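# Hang the picture frame level on the screw shank

## Task

Get the picture frame hanging by itself, level, from the screw, resting on the screw's shank (not its head) at the frame's balance point, while the loose display board is still standing unaided when you finish.

## Robot and tools

Robot and frame. Two arms, left_arm and right_arm, each ending in a two-finger gripper. All positions and orientations share one scene frame: origin at table-top height, halfway between the arms' nominal bases; +x points out over the table, +z up, and left_arm sits on the +y side (image left/right does not match these names). Positions are in metres; orientations are quaternions written w first (qw, qx, qy, qz). Reported hand poses can be off by a few centimetres, more at long reach. A gripper's fingers point along its own +z and spread along its own y; the reported position is the point between the pads, about 5 mm short of the tips.

One row of commands is always 16 numbers: left_arm's x, y, z, qw, qx, qy, qz, opening, then the same eight for right_arm, even if only one arm should move. The xyz and quaternion are an absolute pose to reach in the scene frame, not an offset. Opening runs from -1 (closed) to +1 (fully open, 0.070 m); a full close takes roughly 1 s. To keep an arm still, resend the exact pose from the last result taken before it stopped, plus its wanted opening; to keep an orientation, repeat the same quaternion in every row rather than copying a drifted reading. The controller limits each step's orientation change to 32 degrees from the measured one.

execute_actions. actions is a list with at most one entry. An empty list just reports the state, with pictures. {"rows": [...], "steps": n} plays up to 15 rows, one per 1/30 s control step (n at most 15, default 15; the last row repeats to fill). A row is refused if its target lies more than 0.6 m from that arm's last reported position along any axis of its gripper. {"steps": n} without rows waits up to 300 steps counted from the previous result, your thinking time included. An action needs at least 5 steps, and its result is captured 5 steps before it ends. cameras picks which pictures return (["all"], [] or names).

move. target is one 16-number row or a list of up to 15 rows, all absolute poses; each gripper follows a straight line and all arms finish together, within 10 s at most. speed is m/s, 0.002 to 2.2, default 0.25 (rotation up to twice that in rad/s), one value or one per target. blend (m) rounds corners in a list. blocking=false returns about 0.5 s in while the move continues. Opening changes in the first target go out at the start; later ones once everything has come to rest at that target. The result adds a move: line: done, off_target, moving, held or fault, plus limits (paced = pose clipped, held = steps withheld). done means within 3 mm and 2 degrees; neither done nor off_target tells you about contact. Grippers lag and can overshoot at speed, especially with a near-straight arm; paths ignore obstacles and the other arm.

wait: seconds from 0 to 10; lets a running move continue, ending early if it finishes. stop: brakes a running move (needs braking distance); fingers keep moving. zoom_image: camera (cam_head_left, cam_head_right, cam_left_wrist, cam_right_wrist, each 896x504) and region [x0, y0, x1, y1] in pixels from the top-left, no bigger than 504 by 504, on that camera's latest picture. finished_scene: scene = number of the current scene; irreversible, and the result usually reports success.

Gripping. grip_measured reports the finger opening on the command scale. To hold something, command about 0.05 below the reading at first contact for full force, less for a lighter hold. Very thin parts (under 2 mm) are squeezed less. Fingers push with about 20 N per pad; a fast close can push harder.

Timing. The simulation keeps running while you think; reply length costs time. Moves begin once the robot is at rest (3 s at most).

Hazards. Release nothing that is still moving, and avoid dropping, slamming or shoving hard: faster motion and targets set deeper past a contact press harder. Anything leaving the table fails the job, and the display board is free-standing, so don't bump it over. Loose objects may occasionally get nudged by outside disturbances. Keep the arms apart: a clearance check holds back commands that bring them close, but collisions or gripping the other arm's fingers can end the run. Contact torque reaching a joint limit (waist, shoulder, elbow 21.6 N m; forearm roll, wrist pitch, wrist roll 7.52 N m, though those three motors only manage about 4 N m and give way beyond that, carried weight included) halts that arm for 10 s. Holding loads, stretching out or pushing at unreachable poses heats motors: MOTOR HOT appears at 65 °C, and at 80 °C the arm goes limp for 30 to 60 s. Route around an arm's own base rather than near it, since that can flip its shoulder posture. Joint ranges in rad: waist -2.618 to 2.618, shoulder 0.000 to 3.140, elbow -2.967 to 0.000 (straight at -2.831), forearm roll -1.745 to 1.745, wrist pitch -1.220 to 1.220, wrist roll -2.094 to 2.094. Joint torque readings include the arm's own weight and are noisy.

Each tool is called after "Call:" as a command line: name --argument value for each argument, lists and objects as JSON in quotes; but a table of rows of numbers goes row by row, as --pt "numbers of a row", without its own name.

## Session

Call:
execute_actions --actions '[]' --cameras '["all"]'

Scene clock: 0.00 s of 4500.00 s.
left_arm: end_effector_position=(+0.3510, +0.5999, +0.2155) grip_measured=+0.59 end_effector_quat_wxyz=(+0.247, -0.380, +0.744, +0.491) | right_arm: end_effector_position=(+0.3748, -0.3621, +0.2306) grip_measured=+0.98 end_effector_quat_wxyz=(+0.266, -0.127, +0.954, +0.046)
Joint positions: left_arm=[0.435 2.012 -1.399 1.391 1.016 -1.325 0.056] | right_arm=[-0.326 1.505 -1.187 0.405 0.93 -0.792 0.069]
Joint torques (N m): no reading
Motor temperatures (°C): left_arm=[31 31 32 33 36 30] | right_arm=[30 30 33 35 39 32]
Hand target: left_arm +0.3510, +0.5999, +0.2155; +0.247, -0.380, +0.744, +0.491 | right_arm +0.3748, -0.3621, +0.2306; +0.266, -0.127, +0.954, +0.046

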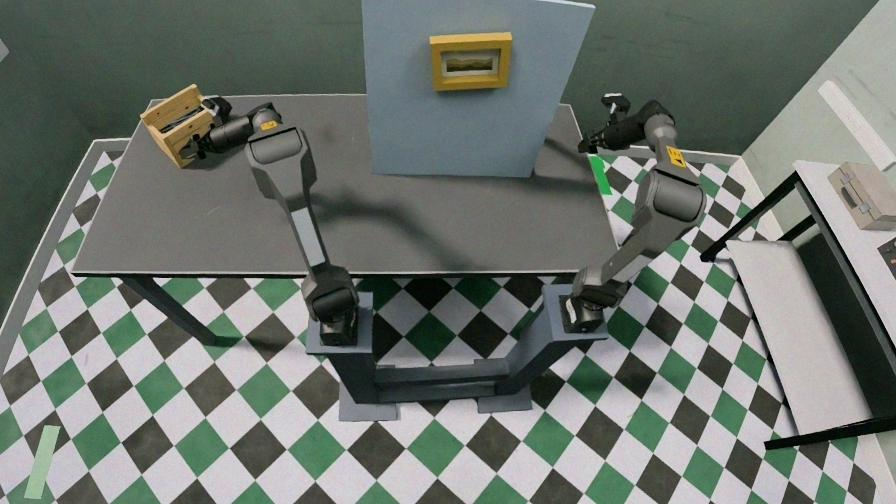

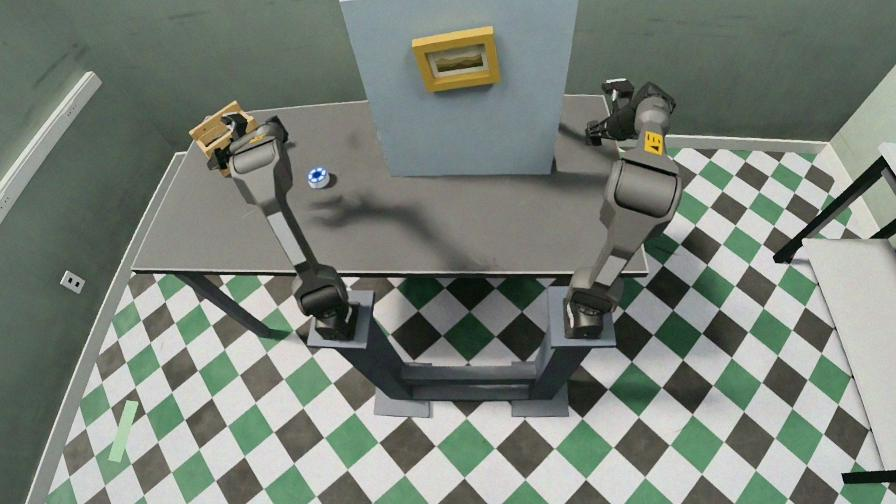

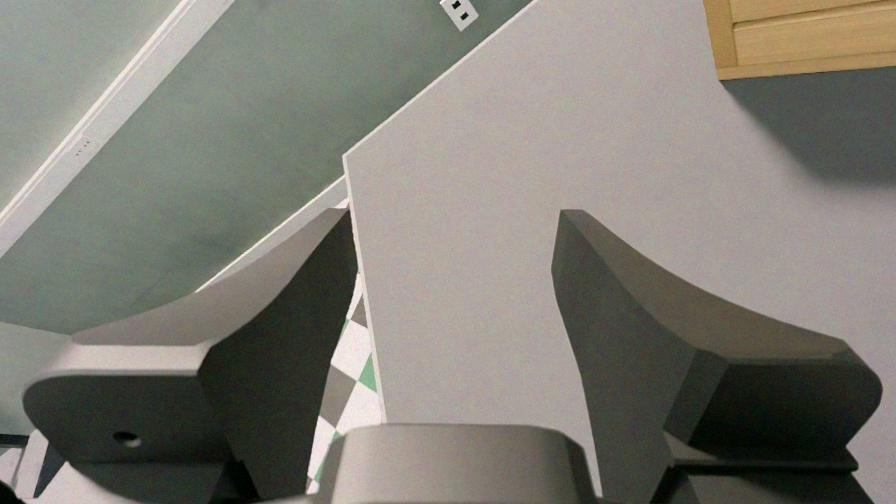

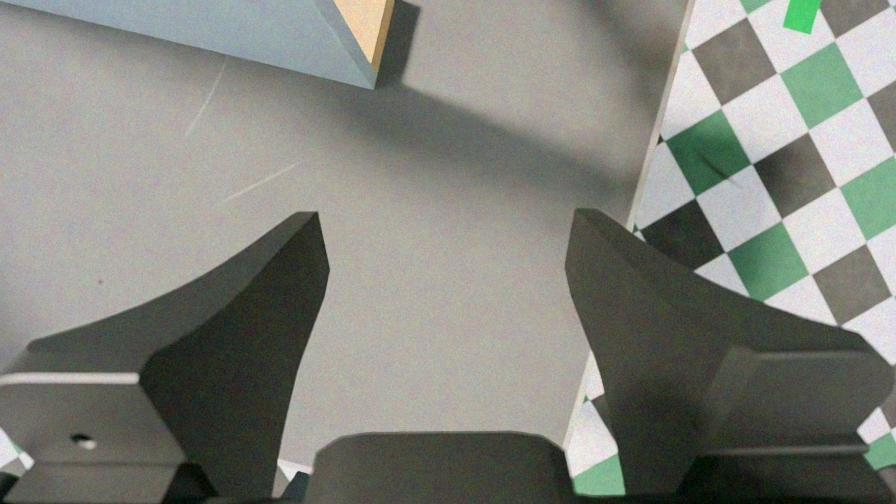

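Call:
zoom_image --camera "cam_head_left" --region '[340, 0, 620, 190]'

Call:
zoom_image --camera "cam_head_right" --region '[340, 0, 620, 190]'

Call:
zoom_image --camera "cam_head_left" --region '[410, 20, 530, 100]'

Call:
zoom_image --camera "cam_head_right" --region '[395, 15, 515, 95]'

Call:
zoom_image --camera "cam_head_left" --region '[120, 60, 340, 200]'

Call:
zoom_image --camera "cam_head_right" --region '[170, 70, 390, 210]'

Scaled by 1.800 from the camera's 896x504 image, which has a finer 1280x720 frame.

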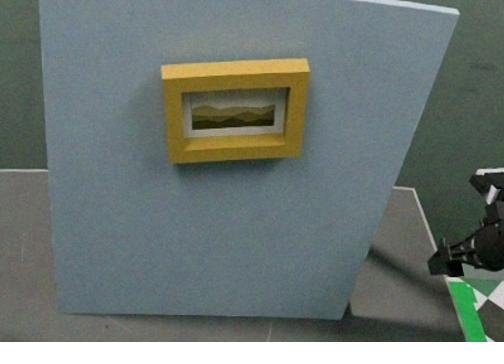

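Scaled by 1.800 from the camera's 896x504 image, which has a finer 1280x720 frame.

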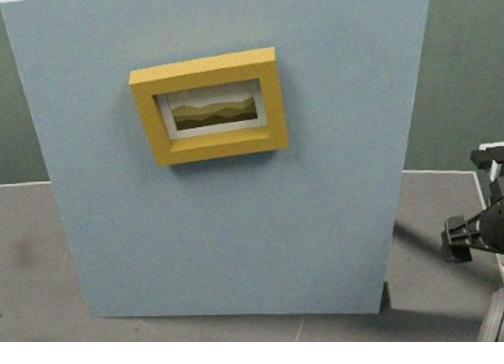

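Scaled by 4.200 from the camera's 896x504 image, which has a finer 1280x720 frame.

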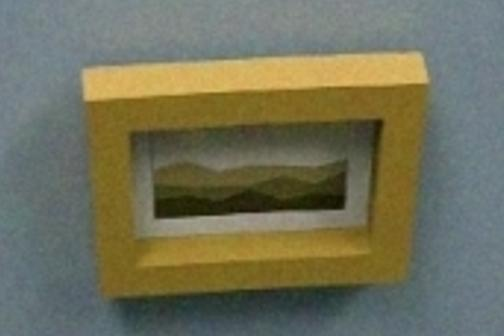

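Scaled by 4.200 from the camera's 896x504 image, which has a finer 1280x720 frame.

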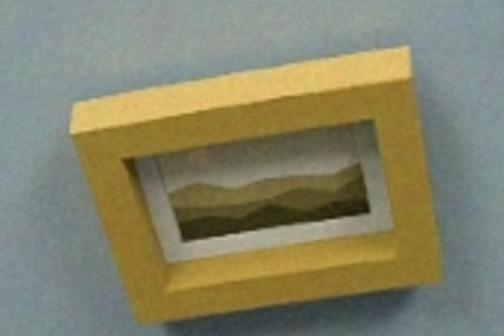

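Scaled by 2.291 from the camera's 896x504 image, which has a finer 1280x720 frame.

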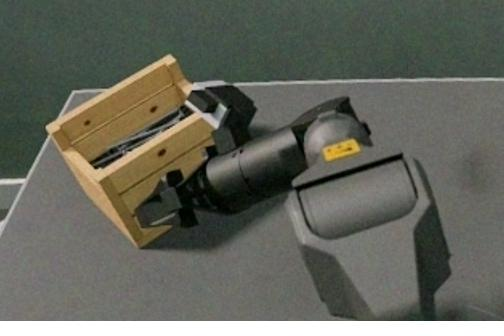

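Scaled by 2.291 from the camera's 896x504 image, which has a finer 1280x720 frame.

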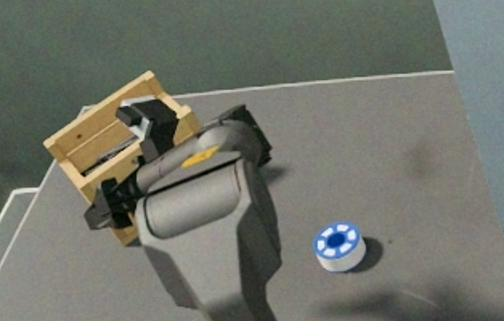

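Call:
move --pt "0.3510 0.5999 0.2155 0.247 -0.380 0.744 0.491 0.59 0.33 -0.36 0.42 0.3214 0 0.947 0 0.98" --pt "0.3510 0.5999 0.2155 0.247 -0.380 0.744 0.491 0.59 0.34 -0.2 0.57 0.3214 0 0.947 0 0.98" --pt "0.3510 0.5999 0.2155 0.247 -0.380 0.744 0.491 0.59 0.43 -0.05 0.57 0.3214 0 0.947 0 0.98" --blend '[0.04,0.04,0]'

Scene clock: 14.63 s of 4500.00 s.
left_arm: end_effector_position=(+0.3508, +0.6000, +0.2155) grip_measured=+0.59 end_effector_quat_wxyz=(+0.247, -0.380, +0.744, +0.491) | right_arm: end_effector_position=(+0.4298, -0.0505, +0.5696) grip_measured=+0.98 end_effector_quat_wxyz=(+0.599, -0.044, +0.789, +0.133)
Joint positions: left_arm=[0.435 2.013 -1.399 1.391 1.018 -1.325 0.056] | right_arm=[0.771 1.98 -2.787 -0.489 1.216 0.471 0.069]
Joint torques (N m): left_arm=[-0.68 -7.75 -3 0.55 0.5 -0.12] | right_arm=[0.62 -7.86 -2.48 -0.48 -0.1 -0.15]
Motor temperatures (°C): left_arm=[31 32 33 33 36 30] | right_arm=[30 30 34 35 39 32]
Hand target: left_arm +0.3510, +0.5999, +0.2155; +0.247, -0.380, +0.744, +0.491 | right_arm +0.4297, -0.0503, +0.5694; +0.599, -0.045, +0.789, +0.133
Off the commanded pose: left_arm 0.000 m, 0 deg | right_arm 0.001 m, 40 deg; orientation clipped.
joint sent to its limit (right arm) — joint 5 (wrist pitch), upper limit.
Kept back: nothing.
move: off_target (right_arm); blend cut to 0 m at target 1; limits=paced
camera_calibration:
cam_left_wrist: T_world_to_cam=[[0.800788, -0.21112, -0.560506, -0.0299044], [-0.482067, -0.782563, -0.393963, 0.724274], [-0.355457, 0.585683, -0.728441, 0.0520098], [0, 0, 0, 1]] pos_world=[0.391583, 0.530015, 0.306462]
cam_right_wrist: T_world_to_cam=[[0.209238, -0.958903, -0.191634, -0.028539], [-0.798335, -0.0543412, -0.599756, 0.675703], [0.564695, 0.27848, -0.776897, 0.332219], [0, 0, 0, 1]] pos_world=[0.357807, -0.0831642, 0.657888]

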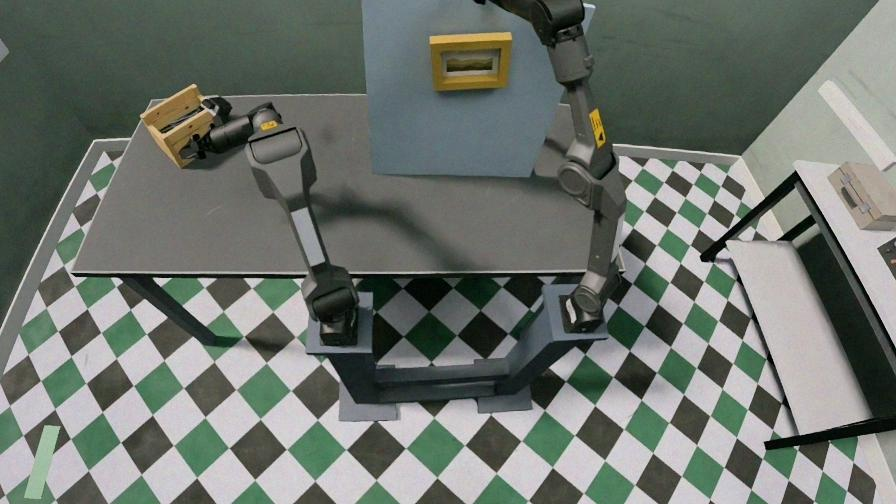

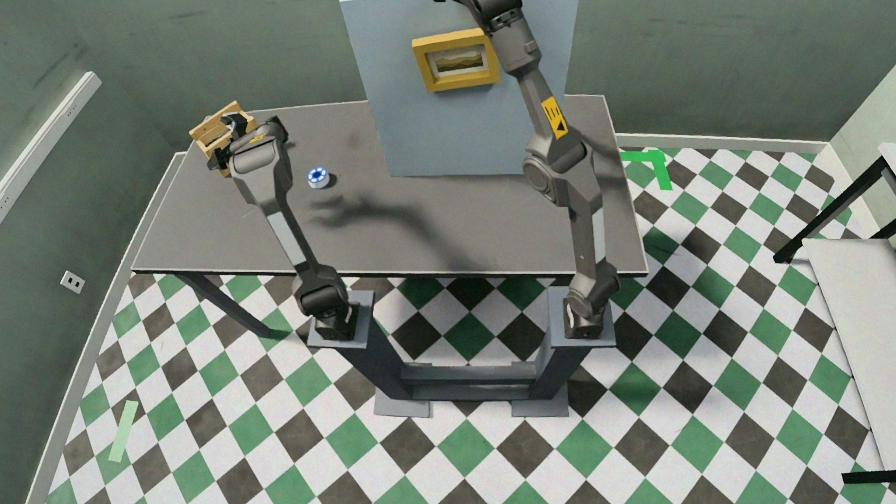

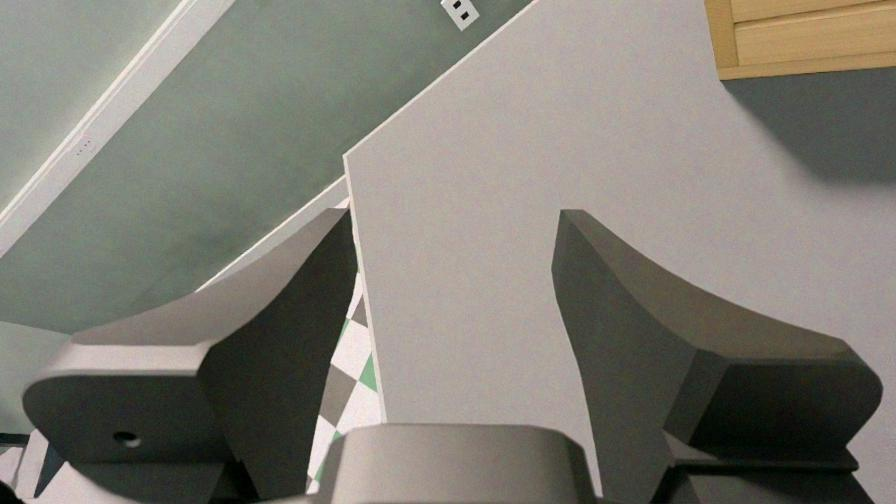

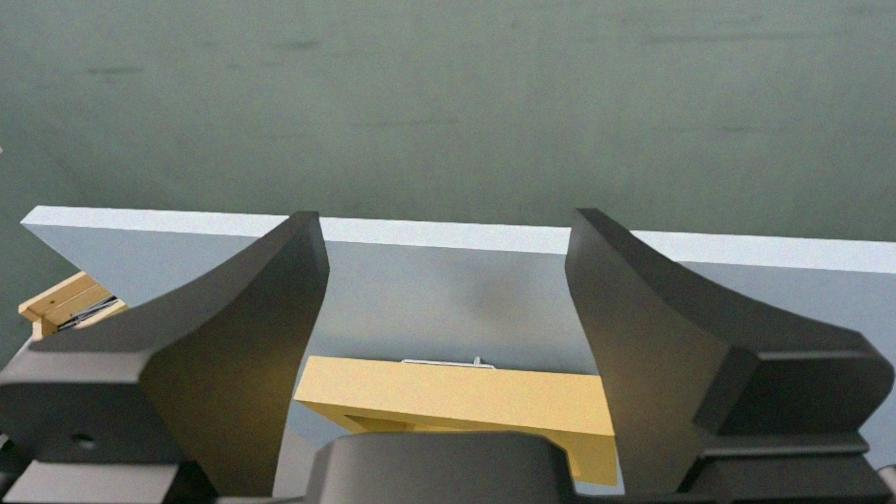

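Call:
zoom_image --camera "cam_right_wrist" --region '[280, 320, 630, 500]'

Call:
zoom_image --camera "cam_right_wrist" --region '[390, 345, 510, 385]'

Call:
zoom_image --camera "cam_right_wrist" --region '[460, 350, 500, 374]'

Scaled by 1.440 from the camera's 896x504 image, which has a finer 1280x720 frame.

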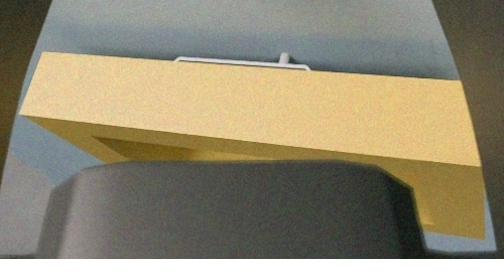

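Scaled by 4.200 from the camera's 896x504 image, which has a finer 1280x720 frame.

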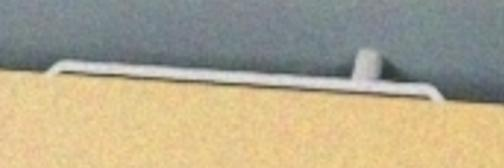

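Scaled by 12.600 from the camera's 896x504 image, which has a finer 1280x720 frame.

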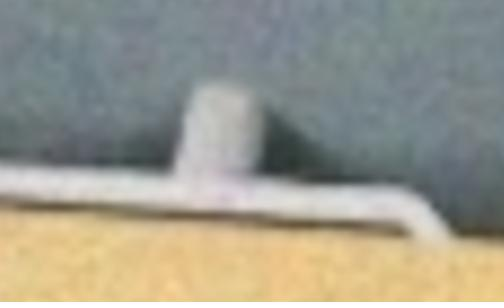

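Call:
move --target '[0.3510,0.5999,0.2155,0.247,-0.380,0.744,0.491,0.59,0.48,-0.07,0.57,0.3214,0,0.947,0,0.98]' --cameras '["cam_right_wrist"]'

Call:
zoom_image --camera "cam_right_wrist" --region '[300, 250, 600, 500]'

Scene clock: 17.53 s of 4500.00 s.
left_arm: end_effector_position=(+0.3508, +0.6000, +0.2155) grip_measured=+0.59 end_effector_quat_wxyz=(+0.247, -0.380, +0.744, +0.491) | right_arm: end_effector_position=(+0.4797, -0.0702, +0.5692) grip_measured=+0.98 end_effector_quat_wxyz=(+0.630, -0.043, +0.765, +0.127)
Joint positions: left_arm=[0.435 2.013 -1.399 1.391 1.018 -1.325 0.056] | right_arm=[0.633 2.04 -2.796 -0.401 1.064 0.409 0.069]
Joint torques (N m): left_arm=[-0.71 -7.88 -3.33 0.56 0.51 -0.06] | right_arm=[0.66 -7.71 -3.54 -0.37 -0.72 -0.12]
Motor temperatures (°C): left_arm=[31 32 33 33 36 30] | right_arm=[30 31 34 35 39 32]
Hand target: left_arm +0.3510, +0.5999, +0.2155; +0.247, -0.380, +0.744, +0.491 | right_arm +0.4796, -0.0703, +0.5694; +0.630, -0.043, +0.765, +0.127
Off the commanded pose: left_arm 0.000 m, 0 deg | right_arm 0.001 m, 44 deg; orientation clipped.
elbow stopped short (right arm): the move would have taken joint 3 (elbow) straighter than the controller allows.
Kept back: nothing.
move: off_target (right_arm); limits=paced
camera_calibration:
cam_right_wrist: T_world_to_cam=[[0.208478, -0.962142, -0.175557, -0.0670448], [-0.749557, -0.041876, -0.660614, 0.726424], [0.628252, 0.269313, -0.729911, 0.25137], [0, 0, 0, 1]] pos_world=[0.400549, -0.101784, 0.651593]
Images, in order (width x height): cam_right_wrist 896x504.

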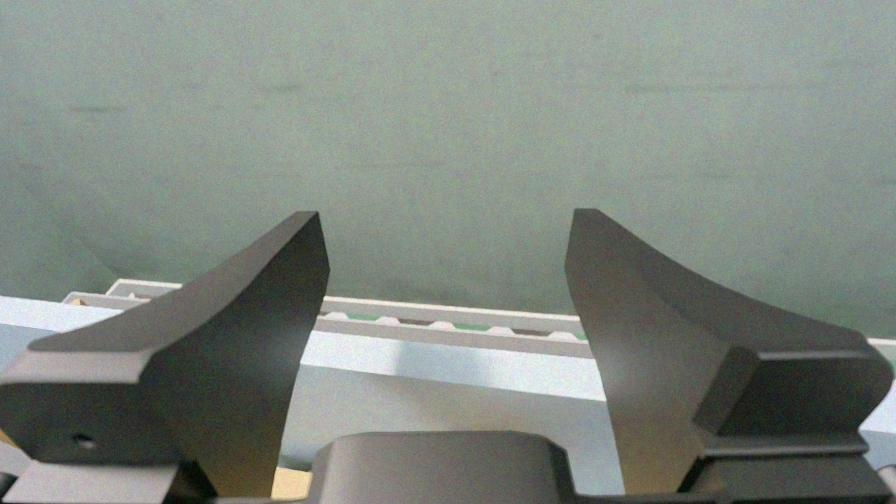

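Scaled by 1.680 from the camera's 896x504 image, which has a finer 1280x720 frame.

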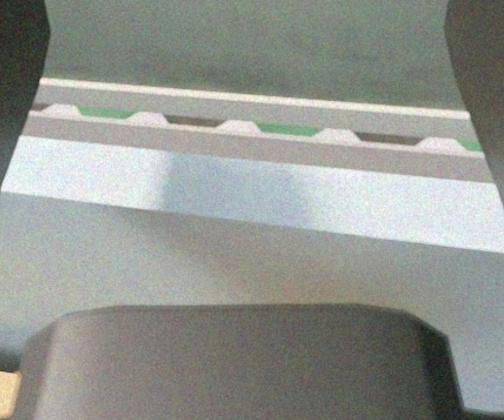

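Call:
move --pt "0.3510 0.5999 0.2155 0.247 -0.380 0.744 0.491 0.59 0.36 -0.2 0.55 0.2275 0.2275 0.669 0.669 0.98" --pt "0.3510 0.5999 0.2155 0.247 -0.380 0.744 0.491 0.59 0.36 -0.3 0.46 0.2275 0.2275 0.669 0.669 0.98" --pt "0.3510 0.5999 0.2155 0.247 -0.380 0.744 0.491 0.59 0.43 -0.2 0.45 0.2275 0.2275 0.669 0.669 0.98" --cameras '["cam_right_wrist","cam_head_right"]' --speed 0.35 --blend '[0.03,0.03,0]'

Scene clock: 21.63 s of 4500.00 s.
left_arm: end_effector_position=(+0.3508, +0.6000, +0.2155) grip_measured=+0.59 end_effector_quat_wxyz=(+0.247, -0.380, +0.744, +0.491) | right_arm: end_effector_position=(+0.4304, -0.2001, +0.4504) grip_measured=+0.98 end_effector_quat_wxyz=(+0.228, +0.228, +0.669, +0.669)
Joint positions: left_arm=[0.435 2.013 -1.399 1.391 1.018 -1.325 0.056] | right_arm=[-0.224 1.577 -1.389 1.615 1.164 -0.111 0.069]
Joint torques (N m): left_arm=[-0.79 -7.67 -3.13 0.64 0.47 -0.08] | right_arm=[-0.45 -6.45 -3.52 0.93 0.19 -0.12]
Motor temperatures (°C): left_arm=[31 32 33 33 36 30] | right_arm=[30 31 34 35 39 32]
Hand target: left_arm +0.3510, +0.5999, +0.2155; +0.247, -0.380, +0.744, +0.491 | right_arm +0.4300, -0.2000, +0.4500; +0.228, +0.228, +0.669, +0.669
Off the commanded pose: left_arm 0.000 m, 0 deg | right_arm 0.001 m, 0 deg.
Kept back: nothing.
move: done
camera_calibration:
cam_right_wrist: T_world_to_cam=[[-0.0358774, 0.0158777, -0.99923, 0.469386], [-0.999356, -0.000222369, 0.0358784, 0.407616], [0.000347469, 0.999874, 0.0158754, 0.311176], [0, 0, 0, 1]] pos_world=[0.424085, -0.318499, 0.44946]
Images, in order (width x height): cam_head_right 896x504, cam_right_wrist 896x504.

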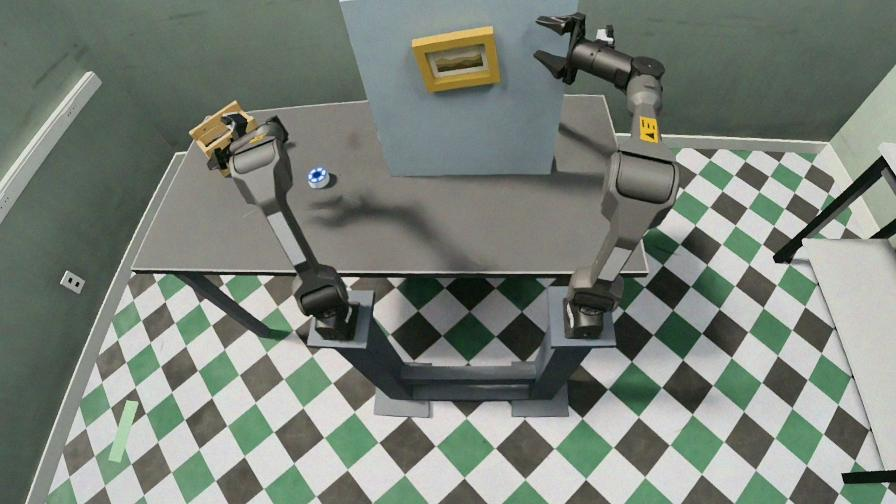

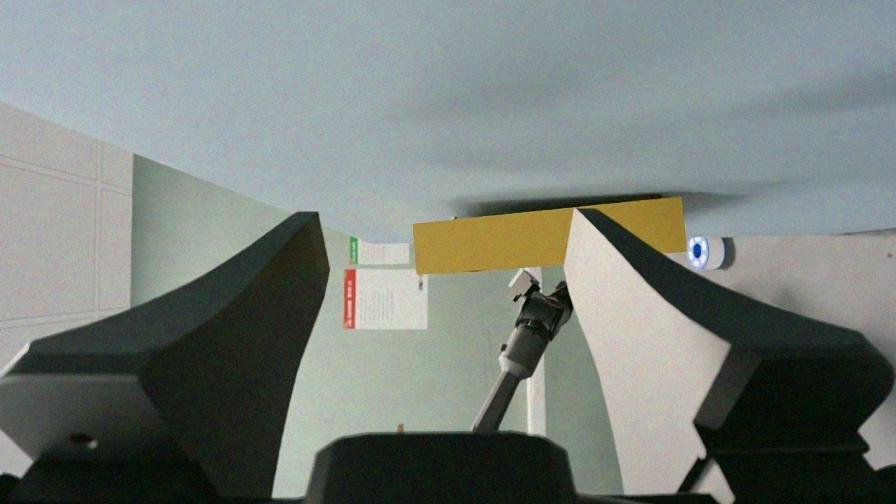

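Call:
zoom_image --camera "cam_right_wrist" --region '[400, 170, 600, 290]'

Call:
zoom_image --camera "cam_right_wrist" --region '[430, 190, 500, 230]'

Scaled by 2.520 from the camera's 896x504 image, which has a finer 1280x720 frame.

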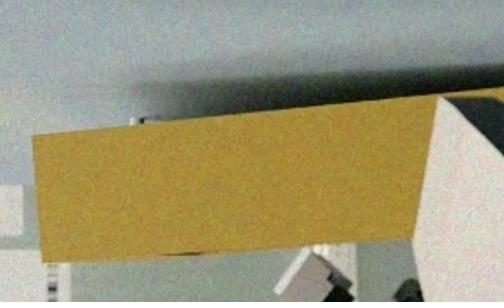

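Scaled by 7.200 from the camera's 896x504 image, which has a finer 1280x720 frame.

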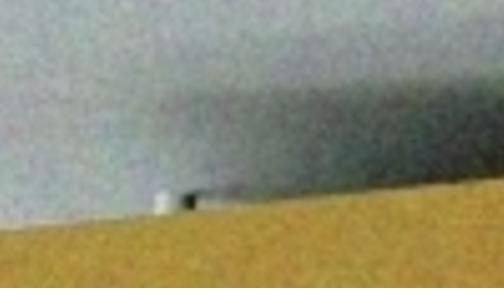

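Call:
move --target '[0.3510,0.5999,0.2155,0.247,-0.380,0.744,0.491,0.59,0.437,-0.22,0.46,0.2275,0.2275,0.669,0.669,0.98]' --cameras '["cam_right_wrist"]' --speed 0.1

Call:
zoom_image --camera "cam_right_wrist" --region '[430, 170, 530, 270]'

Scene clock: 25.37 s of 4500.00 s.
left_arm: end_effector_position=(+0.3508, +0.6000, +0.2155) grip_measured=+0.59 end_effector_quat_wxyz=(+0.247, -0.380, +0.744, +0.491) | right_arm: end_effector_position=(+0.4370, -0.2201, +0.4605) grip_measured=+0.98 end_effector_quat_wxyz=(+0.230, +0.229, +0.669, +0.669)
Joint positions: left_arm=[0.435 2.013 -1.399 1.391 1.018 -1.325 0.056] | right_arm=[-0.282 1.617 -1.476 1.591 1.216 -0.058 0.069]
Joint torques (N m): left_arm=[-0.65 -7.82 -3.43 0.68 0.44 -0.04] | right_arm=[0.73 -5.58 -3.7 0.95 0.07 -0.16]
Motor temperatures (°C): left_arm=[31 32 33 33 36 30] | right_arm=[30 31 34 35 39 32]
Hand target: left_arm +0.3510, +0.5999, +0.2155; +0.247, -0.380, +0.744, +0.491 | right_arm +0.4370, -0.2198, +0.4600; +0.229, +0.229, +0.669, +0.669
Off the commanded pose: left_arm 0.000 m, 0 deg | right_arm 0.001 m, 0 deg.
joint read past its limit (right arm) — joint 5 (wrist pitch), upper limit.
joint sent to its limit (right arm) — joint 5 (wrist pitch), upper limit.
Kept back: nothing.
move: done
camera_calibration:
cam_right_wrist: T_world_to_cam=[[-0.0359133, 0.0160253, -0.999226, 0.479977], [-0.999345, 0.00377516, 0.0359781, 0.414664], [0.0043488, 0.999864, 0.0158792, 0.329183], [0, 0, 0, 1]] pos_world=[0.430198, -0.338396, 0.45946]
Images, in order (width x height): cam_right_wrist 896x504.

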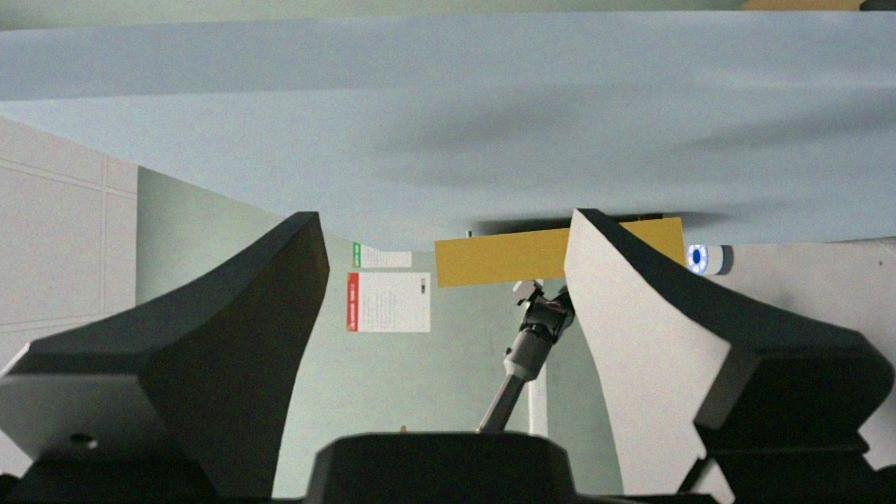

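Scaled by 5.040 from the camera's 896x504 image, which has a finer 1280x720 frame.

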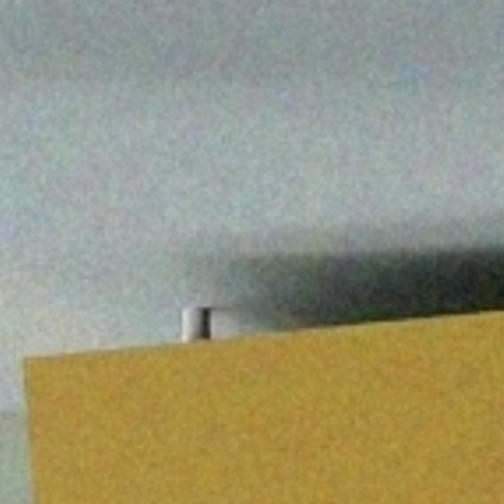

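Call:
move --target '[0.3510,0.5999,0.2155,0.247,-0.380,0.744,0.491,0.59,0.427,-0.21,0.462,0.1696,0.1696,0.686,0.686,0.98]' --cameras '["cam_right_wrist"]' --speed 0.1

Call:
zoom_image --camera "cam_right_wrist" --region '[430, 170, 530, 270]'

Scene clock: 27.13 s of 4500.00 s.
left_arm: end_effector_position=(+0.3508, +0.6000, +0.2155) grip_measured=+0.59 end_effector_quat_wxyz=(+0.247, -0.380, +0.744, +0.491) | right_arm: end_effector_position=(+0.4272, -0.2097, +0.4619) grip_measured=+0.98 end_effector_quat_wxyz=(+0.222, +0.224, +0.674, +0.669)
Joint positions: left_arm=[0.435 2.013 -1.399 1.391 1.018 -1.325 0.056] | right_arm=[-0.263 1.587 -1.453 1.58 1.216 -0.048 0.069]
Joint torques (N m): left_arm=[-0.51 -7.77 -3.15 0.74 0.43 -0.01] | right_arm=[0.38 -6.27 -3.53 0.95 0.04 0.13]
Motor temperatures (°C): left_arm=[31 33 33 33 36 30] | right_arm=[30 31 34 35 39 32]
Hand target: left_arm +0.3510, +0.5999, +0.2155; +0.247, -0.380, +0.744, +0.491 | right_arm +0.4271, -0.2096, +0.4620; +0.222, +0.224, +0.674, +0.668
Off the commanded pose: left_arm 0.000 m, 0 deg | right_arm 0.000 m, 9 deg.
joint sent to its limit (right arm) — joint 5 (wrist pitch), upper limit.
Kept back: nothing.
move: off_target (right_arm)
camera_calibration:
cam_right_wrist: T_world_to_cam=[[-0.0408782, 0.00895229, -0.999124, 0.481457], [-0.999053, -0.0152832, 0.0407384, 0.398514], [-0.0149052, 0.999843, 0.00956856, 0.329945], [0, 0, 0, 1]] pos_world=[0.422736, -0.328113, 0.461644]
Images, in order (width x height): cam_right_wrist 896x504.

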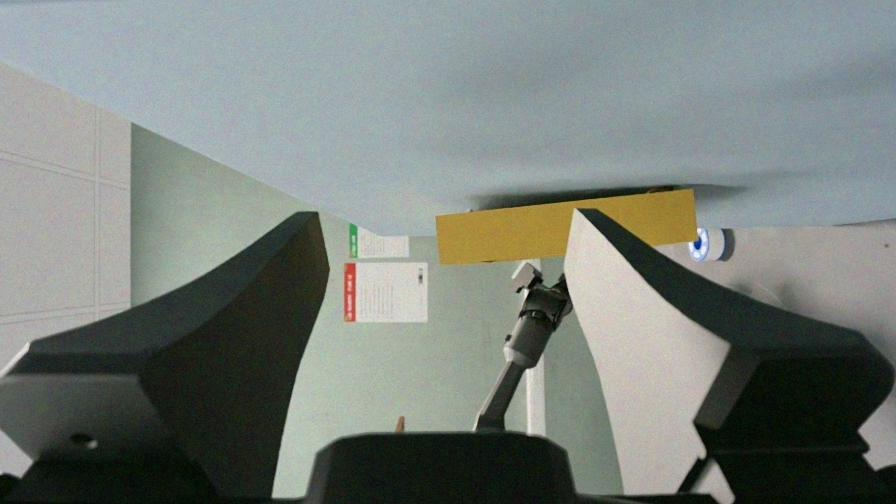

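Scaled by 5.040 from the camera's 896x504 image, which has a finer 1280x720 frame.

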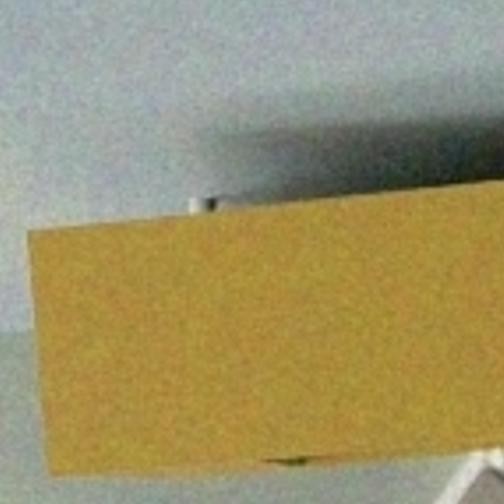

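Call:
move --pt "0.351 0.48 0.30 0.247 -0.380 0.744 0.491 0.59 0.36 -0.28 0.45 0.222 0.224 0.674 0.669 0.98" --pt "0.30 0.25 0.42 0.7071 0 0.7071 0 0.0 0.27 -0.25 0.43 0.8325 -0.1324 0.488 0.226 0.98" --pt "0.29 0.03 0.45 0.7071 0 0.7071 0 -1 0.25 -0.25 0.43 0.8325 -0.1324 0.488 0.226 0.98" --cameras '["cam_left_wrist","cam_right_wrist","cam_head_left"]' --speed 0.4 --blend '[0.04,0.04,0]'

Scene clock: 36.23 s of 4500.00 s.
left_arm: end_effector_position=(+0.2903, +0.0297, +0.4498) grip_measured=-1.00 end_effector_quat_wxyz=(+0.706, +0.012, +0.708, -0.012) | right_arm: end_effector_position=(+0.2497, -0.2497, +0.4303) grip_measured=+0.98 end_effector_quat_wxyz=(+0.741, -0.131, +0.635, +0.177)
Joint positions: left_arm=[-1.249 1.287 -1.101 1.603 1.223 -1.675 0] | right_arm=[-0.746 0.676 -0.567 1.75 1.216 -1.624 0.069]
Joint torques (N m): left_arm=[0.59 -4.96 -2.31 0.97 0.08 0.06] | right_arm=[0.69 1.91 -4.52 1.1 0.16 -0.14]
Motor temperatures (°C): left_arm=[31 32 33 33 36 30] | right_arm=[30 31 34 35 39 32]
Hand target: left_arm +0.2904, +0.0301, +0.4500; +0.706, +0.012, +0.708, -0.012 | right_arm +0.2499, -0.2499, +0.4302; +0.741, -0.131, +0.635, +0.177
Off the commanded pose: left_arm 0.000 m, 2 deg | right_arm 0.001 m, 21 deg.
joint sent to its limit (left arm) — joint 5 (wrist pitch), upper limit.
joint sent to its limit (right arm) — joint 4 (forearm roll), upper limit; joint 5 (wrist pitch), upper limit.
Kept back: nothing.
move: off_target (right_arm); blend cut to 0 m at target 2
camera_calibration:
cam_left_wrist: T_world_to_cam=[[-0.0101907, -0.999885, -0.0112066, 0.0412498], [-0.562741, 0.0149987, -0.826498, 0.535316], [0.826571, -0.00211618, -0.562829, 0.13493], [0, 0, 0, 1]] pos_world=[0.190135, 0.0335016, 0.518842]
cam_right_wrist: T_world_to_cam=[[0.423599, -0.903137, -0.0700569, -0.300521], [-0.457176, -0.146381, -0.877247, 0.448826], [0.782019, 0.403629, -0.474899, 0.228214], [0, 0, 0, 1]] pos_world=[0.154025, -0.297826, 0.481057]
Images, in order (width x height): cam_head_left 896x504, cam_left_wrist 896x504, cam_right_wrist 896x504.

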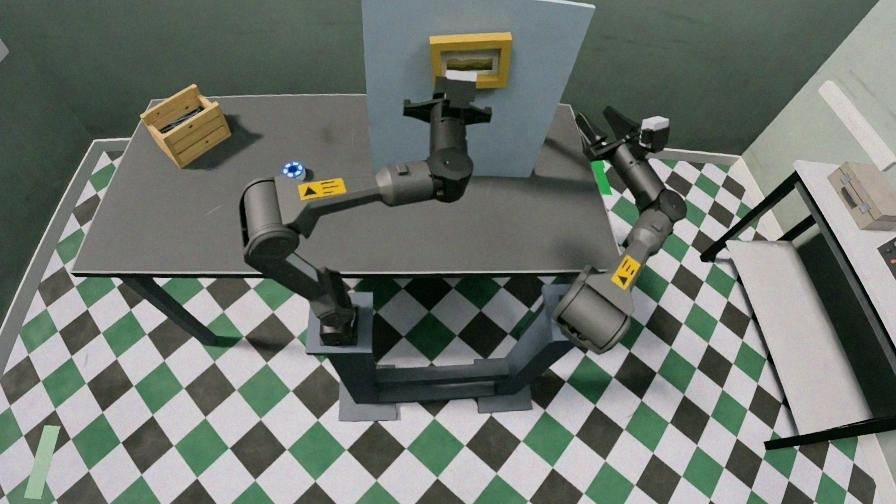

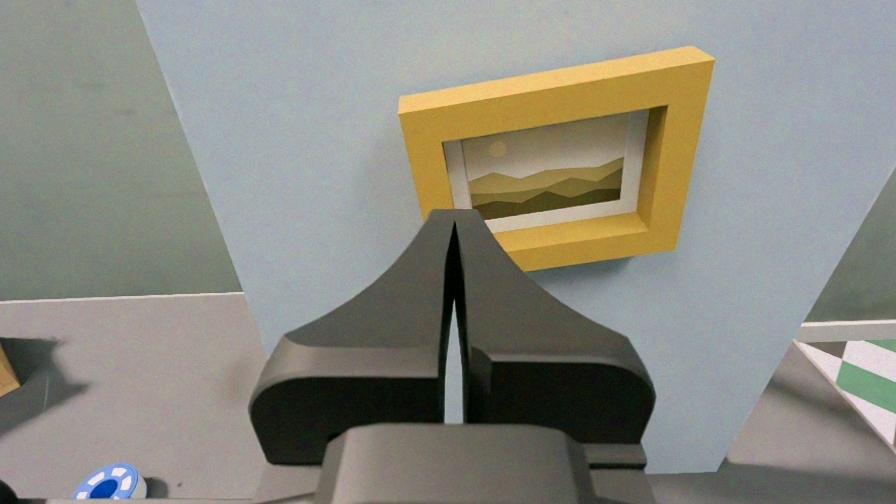

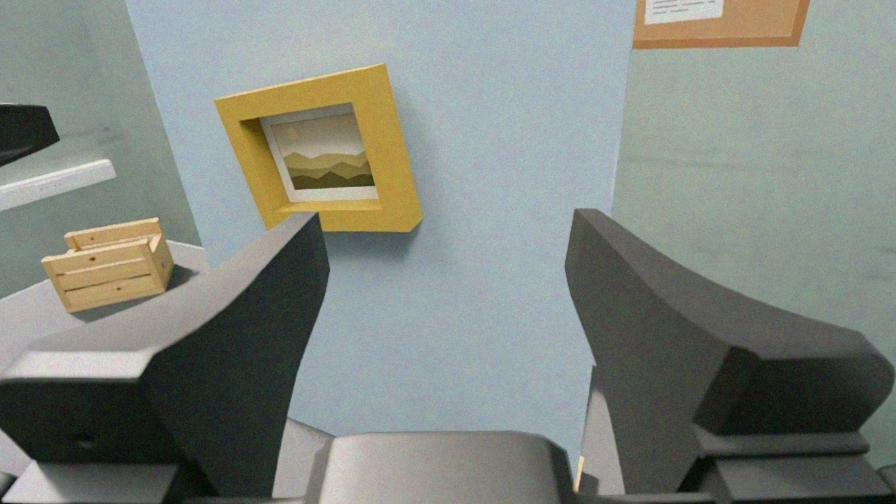

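Call:
move --pt "0.32 0.14 0.45 0.5 -0.5 0.5 -0.5 -1 0.25 -0.25 0.43 0.741 -0.131 0.635 0.177 0.98" --pt "0.40 0.14 0.428 0.5 -0.5 0.5 -0.5 -1 0.25 -0.25 0.43 0.741 -0.131 0.635 0.177 0.98" --cameras '["cam_left_wrist","cam_right_wrist","cam_head_left"]' --speed 0.35 --blend '[0.03,0]'

Scene clock: 41.33 s of 4500.00 s.
left_arm: end_effector_position=(+0.4005, +0.1406, +0.4286) grip_measured=-1.00 end_effector_quat_wxyz=(+0.413, -0.467, +0.581, -0.523) | right_arm: end_effector_position=(+0.2499, -0.2499, +0.4302) grip_measured=+0.98 end_effector_quat_wxyz=(+0.741, -0.131, +0.635, +0.177)
Joint positions: left_arm=[-0.244 1.21 -1.051 0.521 0.046 -2.101 0] | right_arm=[-0.746 0.677 -0.567 1.75 1.216 -1.625 0.069]
Joint torques (N m): left_arm=[-0.66 -4.89 -2.84 0.12 -0.98 -0.11] | right_arm=[0.71 1.93 -3.99 1.08 0.14 -0.13]
Motor temperatures (°C): left_arm=[31 32 33 33 36 30] | right_arm=[30 31 34 35 39 32]
Hand target: left_arm +0.4001, +0.1403, +0.4281; +0.413, -0.466, +0.582, -0.523 | right_arm +0.2500, -0.2499, +0.4300; +0.740, -0.131, +0.635, +0.177
Off the commanded pose: left_arm 0.001 m, 14 deg | right_arm 0.000 m, 0 deg.
joint sent to its limit (left arm) — joint 6 (wrist roll), lower limit.
joint sent to its limit (right arm) — joint 4 (forearm roll), upper limit; joint 5 (wrist pitch), upper limit.
Kept back: nothing.
move: off_target (left_arm)
camera_calibration:
cam_left_wrist: T_world_to_cam=[[0.130374, -0.0333405, 0.990904, -0.468628], [-0.727171, -0.682595, 0.0727076, 0.356658], [0.673962, -0.730036, -0.113237, 0.00299378], [0, 0, 0, 1]] pos_world=[0.318431, 0.230014, 0.438772]
cam_right_wrist: T_world_to_cam=[[0.423525, -0.903171, -0.0700671, -0.300697], [-0.457449, -0.146468, -0.87709, 0.448755], [0.7819, 0.403521, -0.475188, 0.228176], [0, 0, 0, 1]] pos_world=[0.154224, -0.297926, 0.480956]
Images, in order (width x height): cam_head_left 896x504, cam_left_wrist 896x504, cam_right_wrist 896x504.

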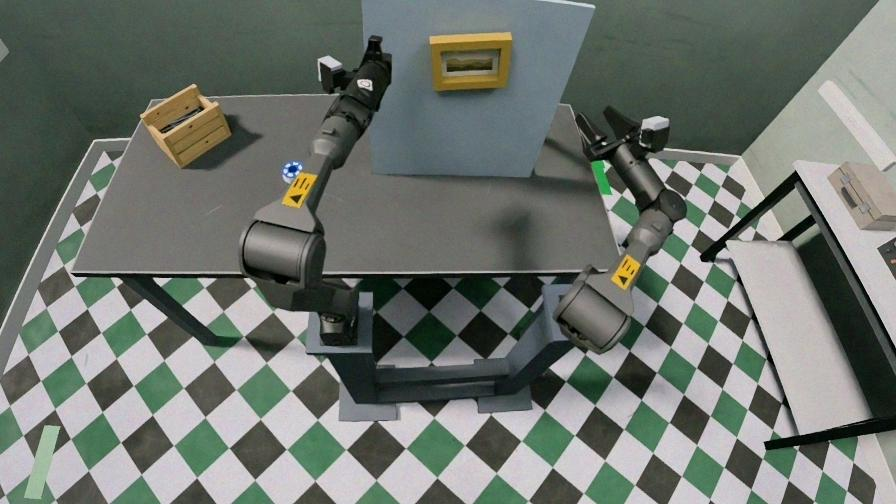

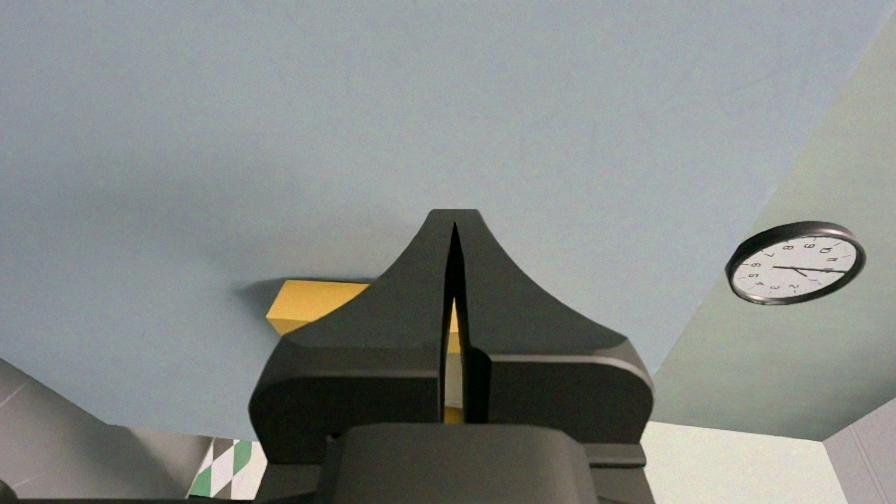

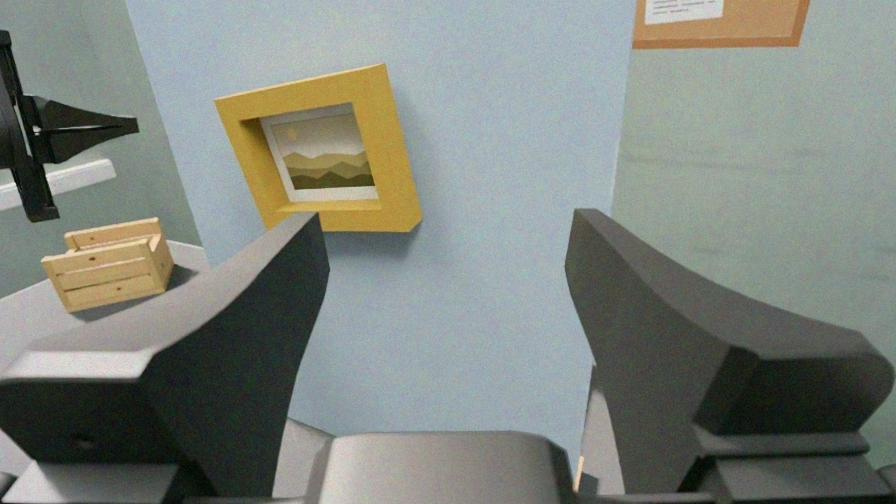

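Call:
move --pt "0.43 0.10 0.429 0.413 -0.467 0.581 -0.523 -1 0.25 -0.25 0.43 0.741 -0.131 0.635 0.177 0.98" --pt "0.448 0.083 0.429 0.413 -0.467 0.581 -0.523 -1 0.25 -0.25 0.43 0.741 -0.131 0.635 0.177 0.98" --cameras '["cam_left_wrist","cam_right_wrist","cam_head_left"]' --speed 0.15

Call:
zoom_image --camera "cam_right_wrist" --region '[100, 40, 440, 240]'

Scene clock: 43.17 s of 4500.00 s.
left_arm: end_effector_position=(+0.4487, +0.0830, +0.4284) grip_measured=-1.00 end_effector_quat_wxyz=(+0.381, -0.455, +0.610, -0.526) | right_arm: end_effector_position=(+0.2499, -0.2499, +0.4302) grip_measured=+0.98 end_effector_quat_wxyz=(+0.741, -0.131, +0.635, +0.177)
Joint positions: left_arm=[-0.352 1.437 -1.288 0.511 0.111 -2.101 0] | right_arm=[-0.746 0.677 -0.567 1.75 1.216 -1.625 0.069]
Joint torques (N m): left_arm=[-0.1 -6.89 -3.12 0.03 -1.15 -0.17] | right_arm=[0.71 1.93 -3.48 1.08 0.13 -0.11]
Motor temperatures (°C): left_arm=[31 32 33 33 36 30] | right_arm=[30 31 34 35 39 32]
Hand target: left_arm +0.4481, +0.0833, +0.4292; +0.381, -0.454, +0.609, -0.526 | right_arm +0.2500, -0.2499, +0.4300; +0.740, -0.131, +0.635, +0.177
Off the commanded pose: left_arm 0.001 m, 5 deg | right_arm 0.000 m, 0 deg.
joint sent to its limit (left arm) — joint 6 (wrist roll), lower limit.
joint sent to its limit (right arm) — joint 4 (forearm roll), upper limit; joint 5 (wrist pitch), upper limit.
Kept back: nothing.
move: off_target (left_arm)
camera_calibration:
cam_left_wrist: T_world_to_cam=[[0.172408, -0.0509359, 0.983708, -0.490985], [-0.772696, -0.626365, 0.102992, 0.355139], [0.610914, -0.777864, -0.147348, -0.0247114], [0, 0, 0, 1]] pos_world=[0.374161, 0.178216, 0.442768]
cam_right_wrist: T_world_to_cam=[[0.423525, -0.903171, -0.0700671, -0.300697], [-0.457449, -0.146468, -0.87709, 0.448755], [0.7819, 0.403521, -0.475188, 0.228176], [0, 0, 0, 1]] pos_world=[0.154224, -0.297926, 0.480956]
Images, in order (width x height): cam_head_left 896x504, cam_left_wrist 896x504, cam_right_wrist 896x504.

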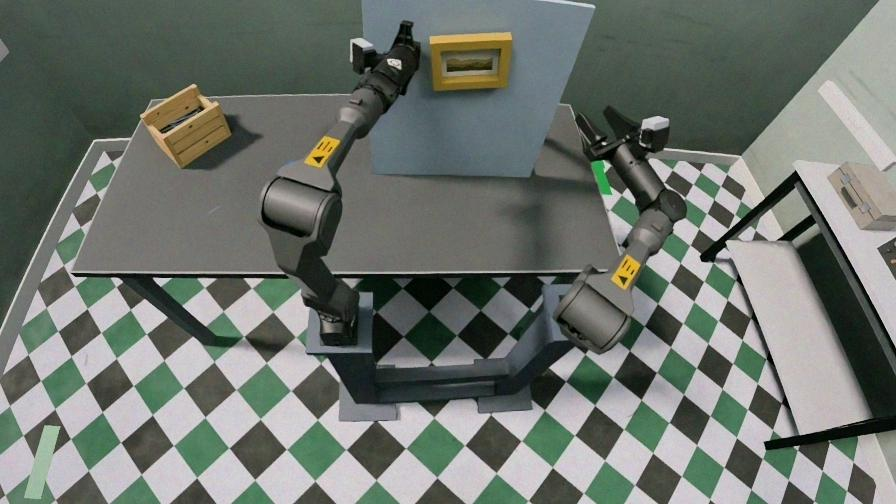

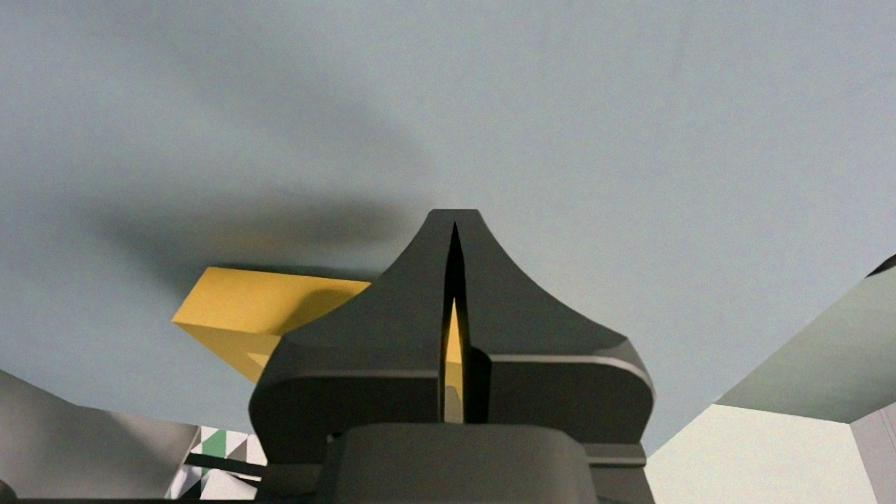

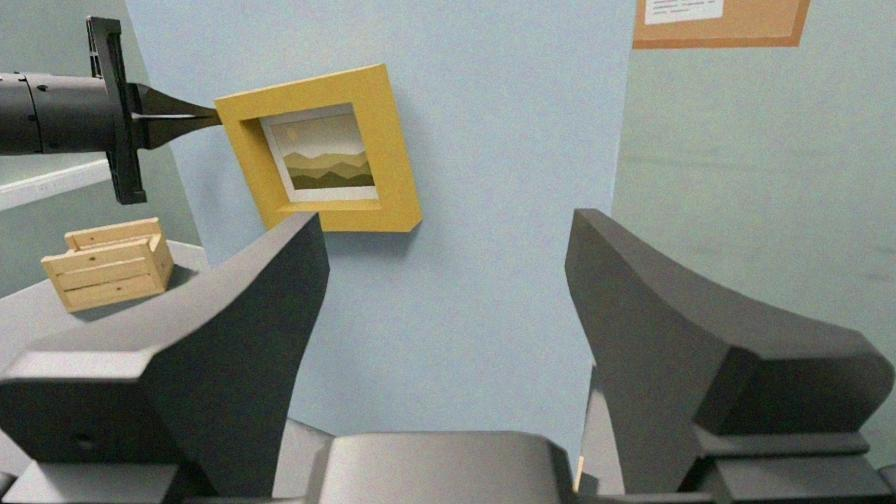

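Scaled by 1.482 from the camera's 896x504 image, which has a finer 1280x720 frame.

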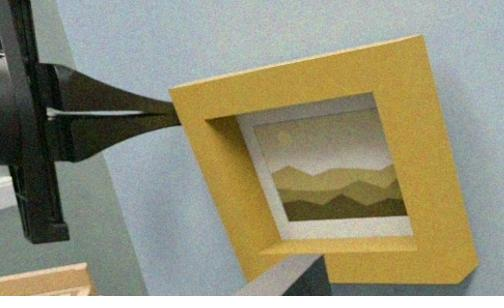

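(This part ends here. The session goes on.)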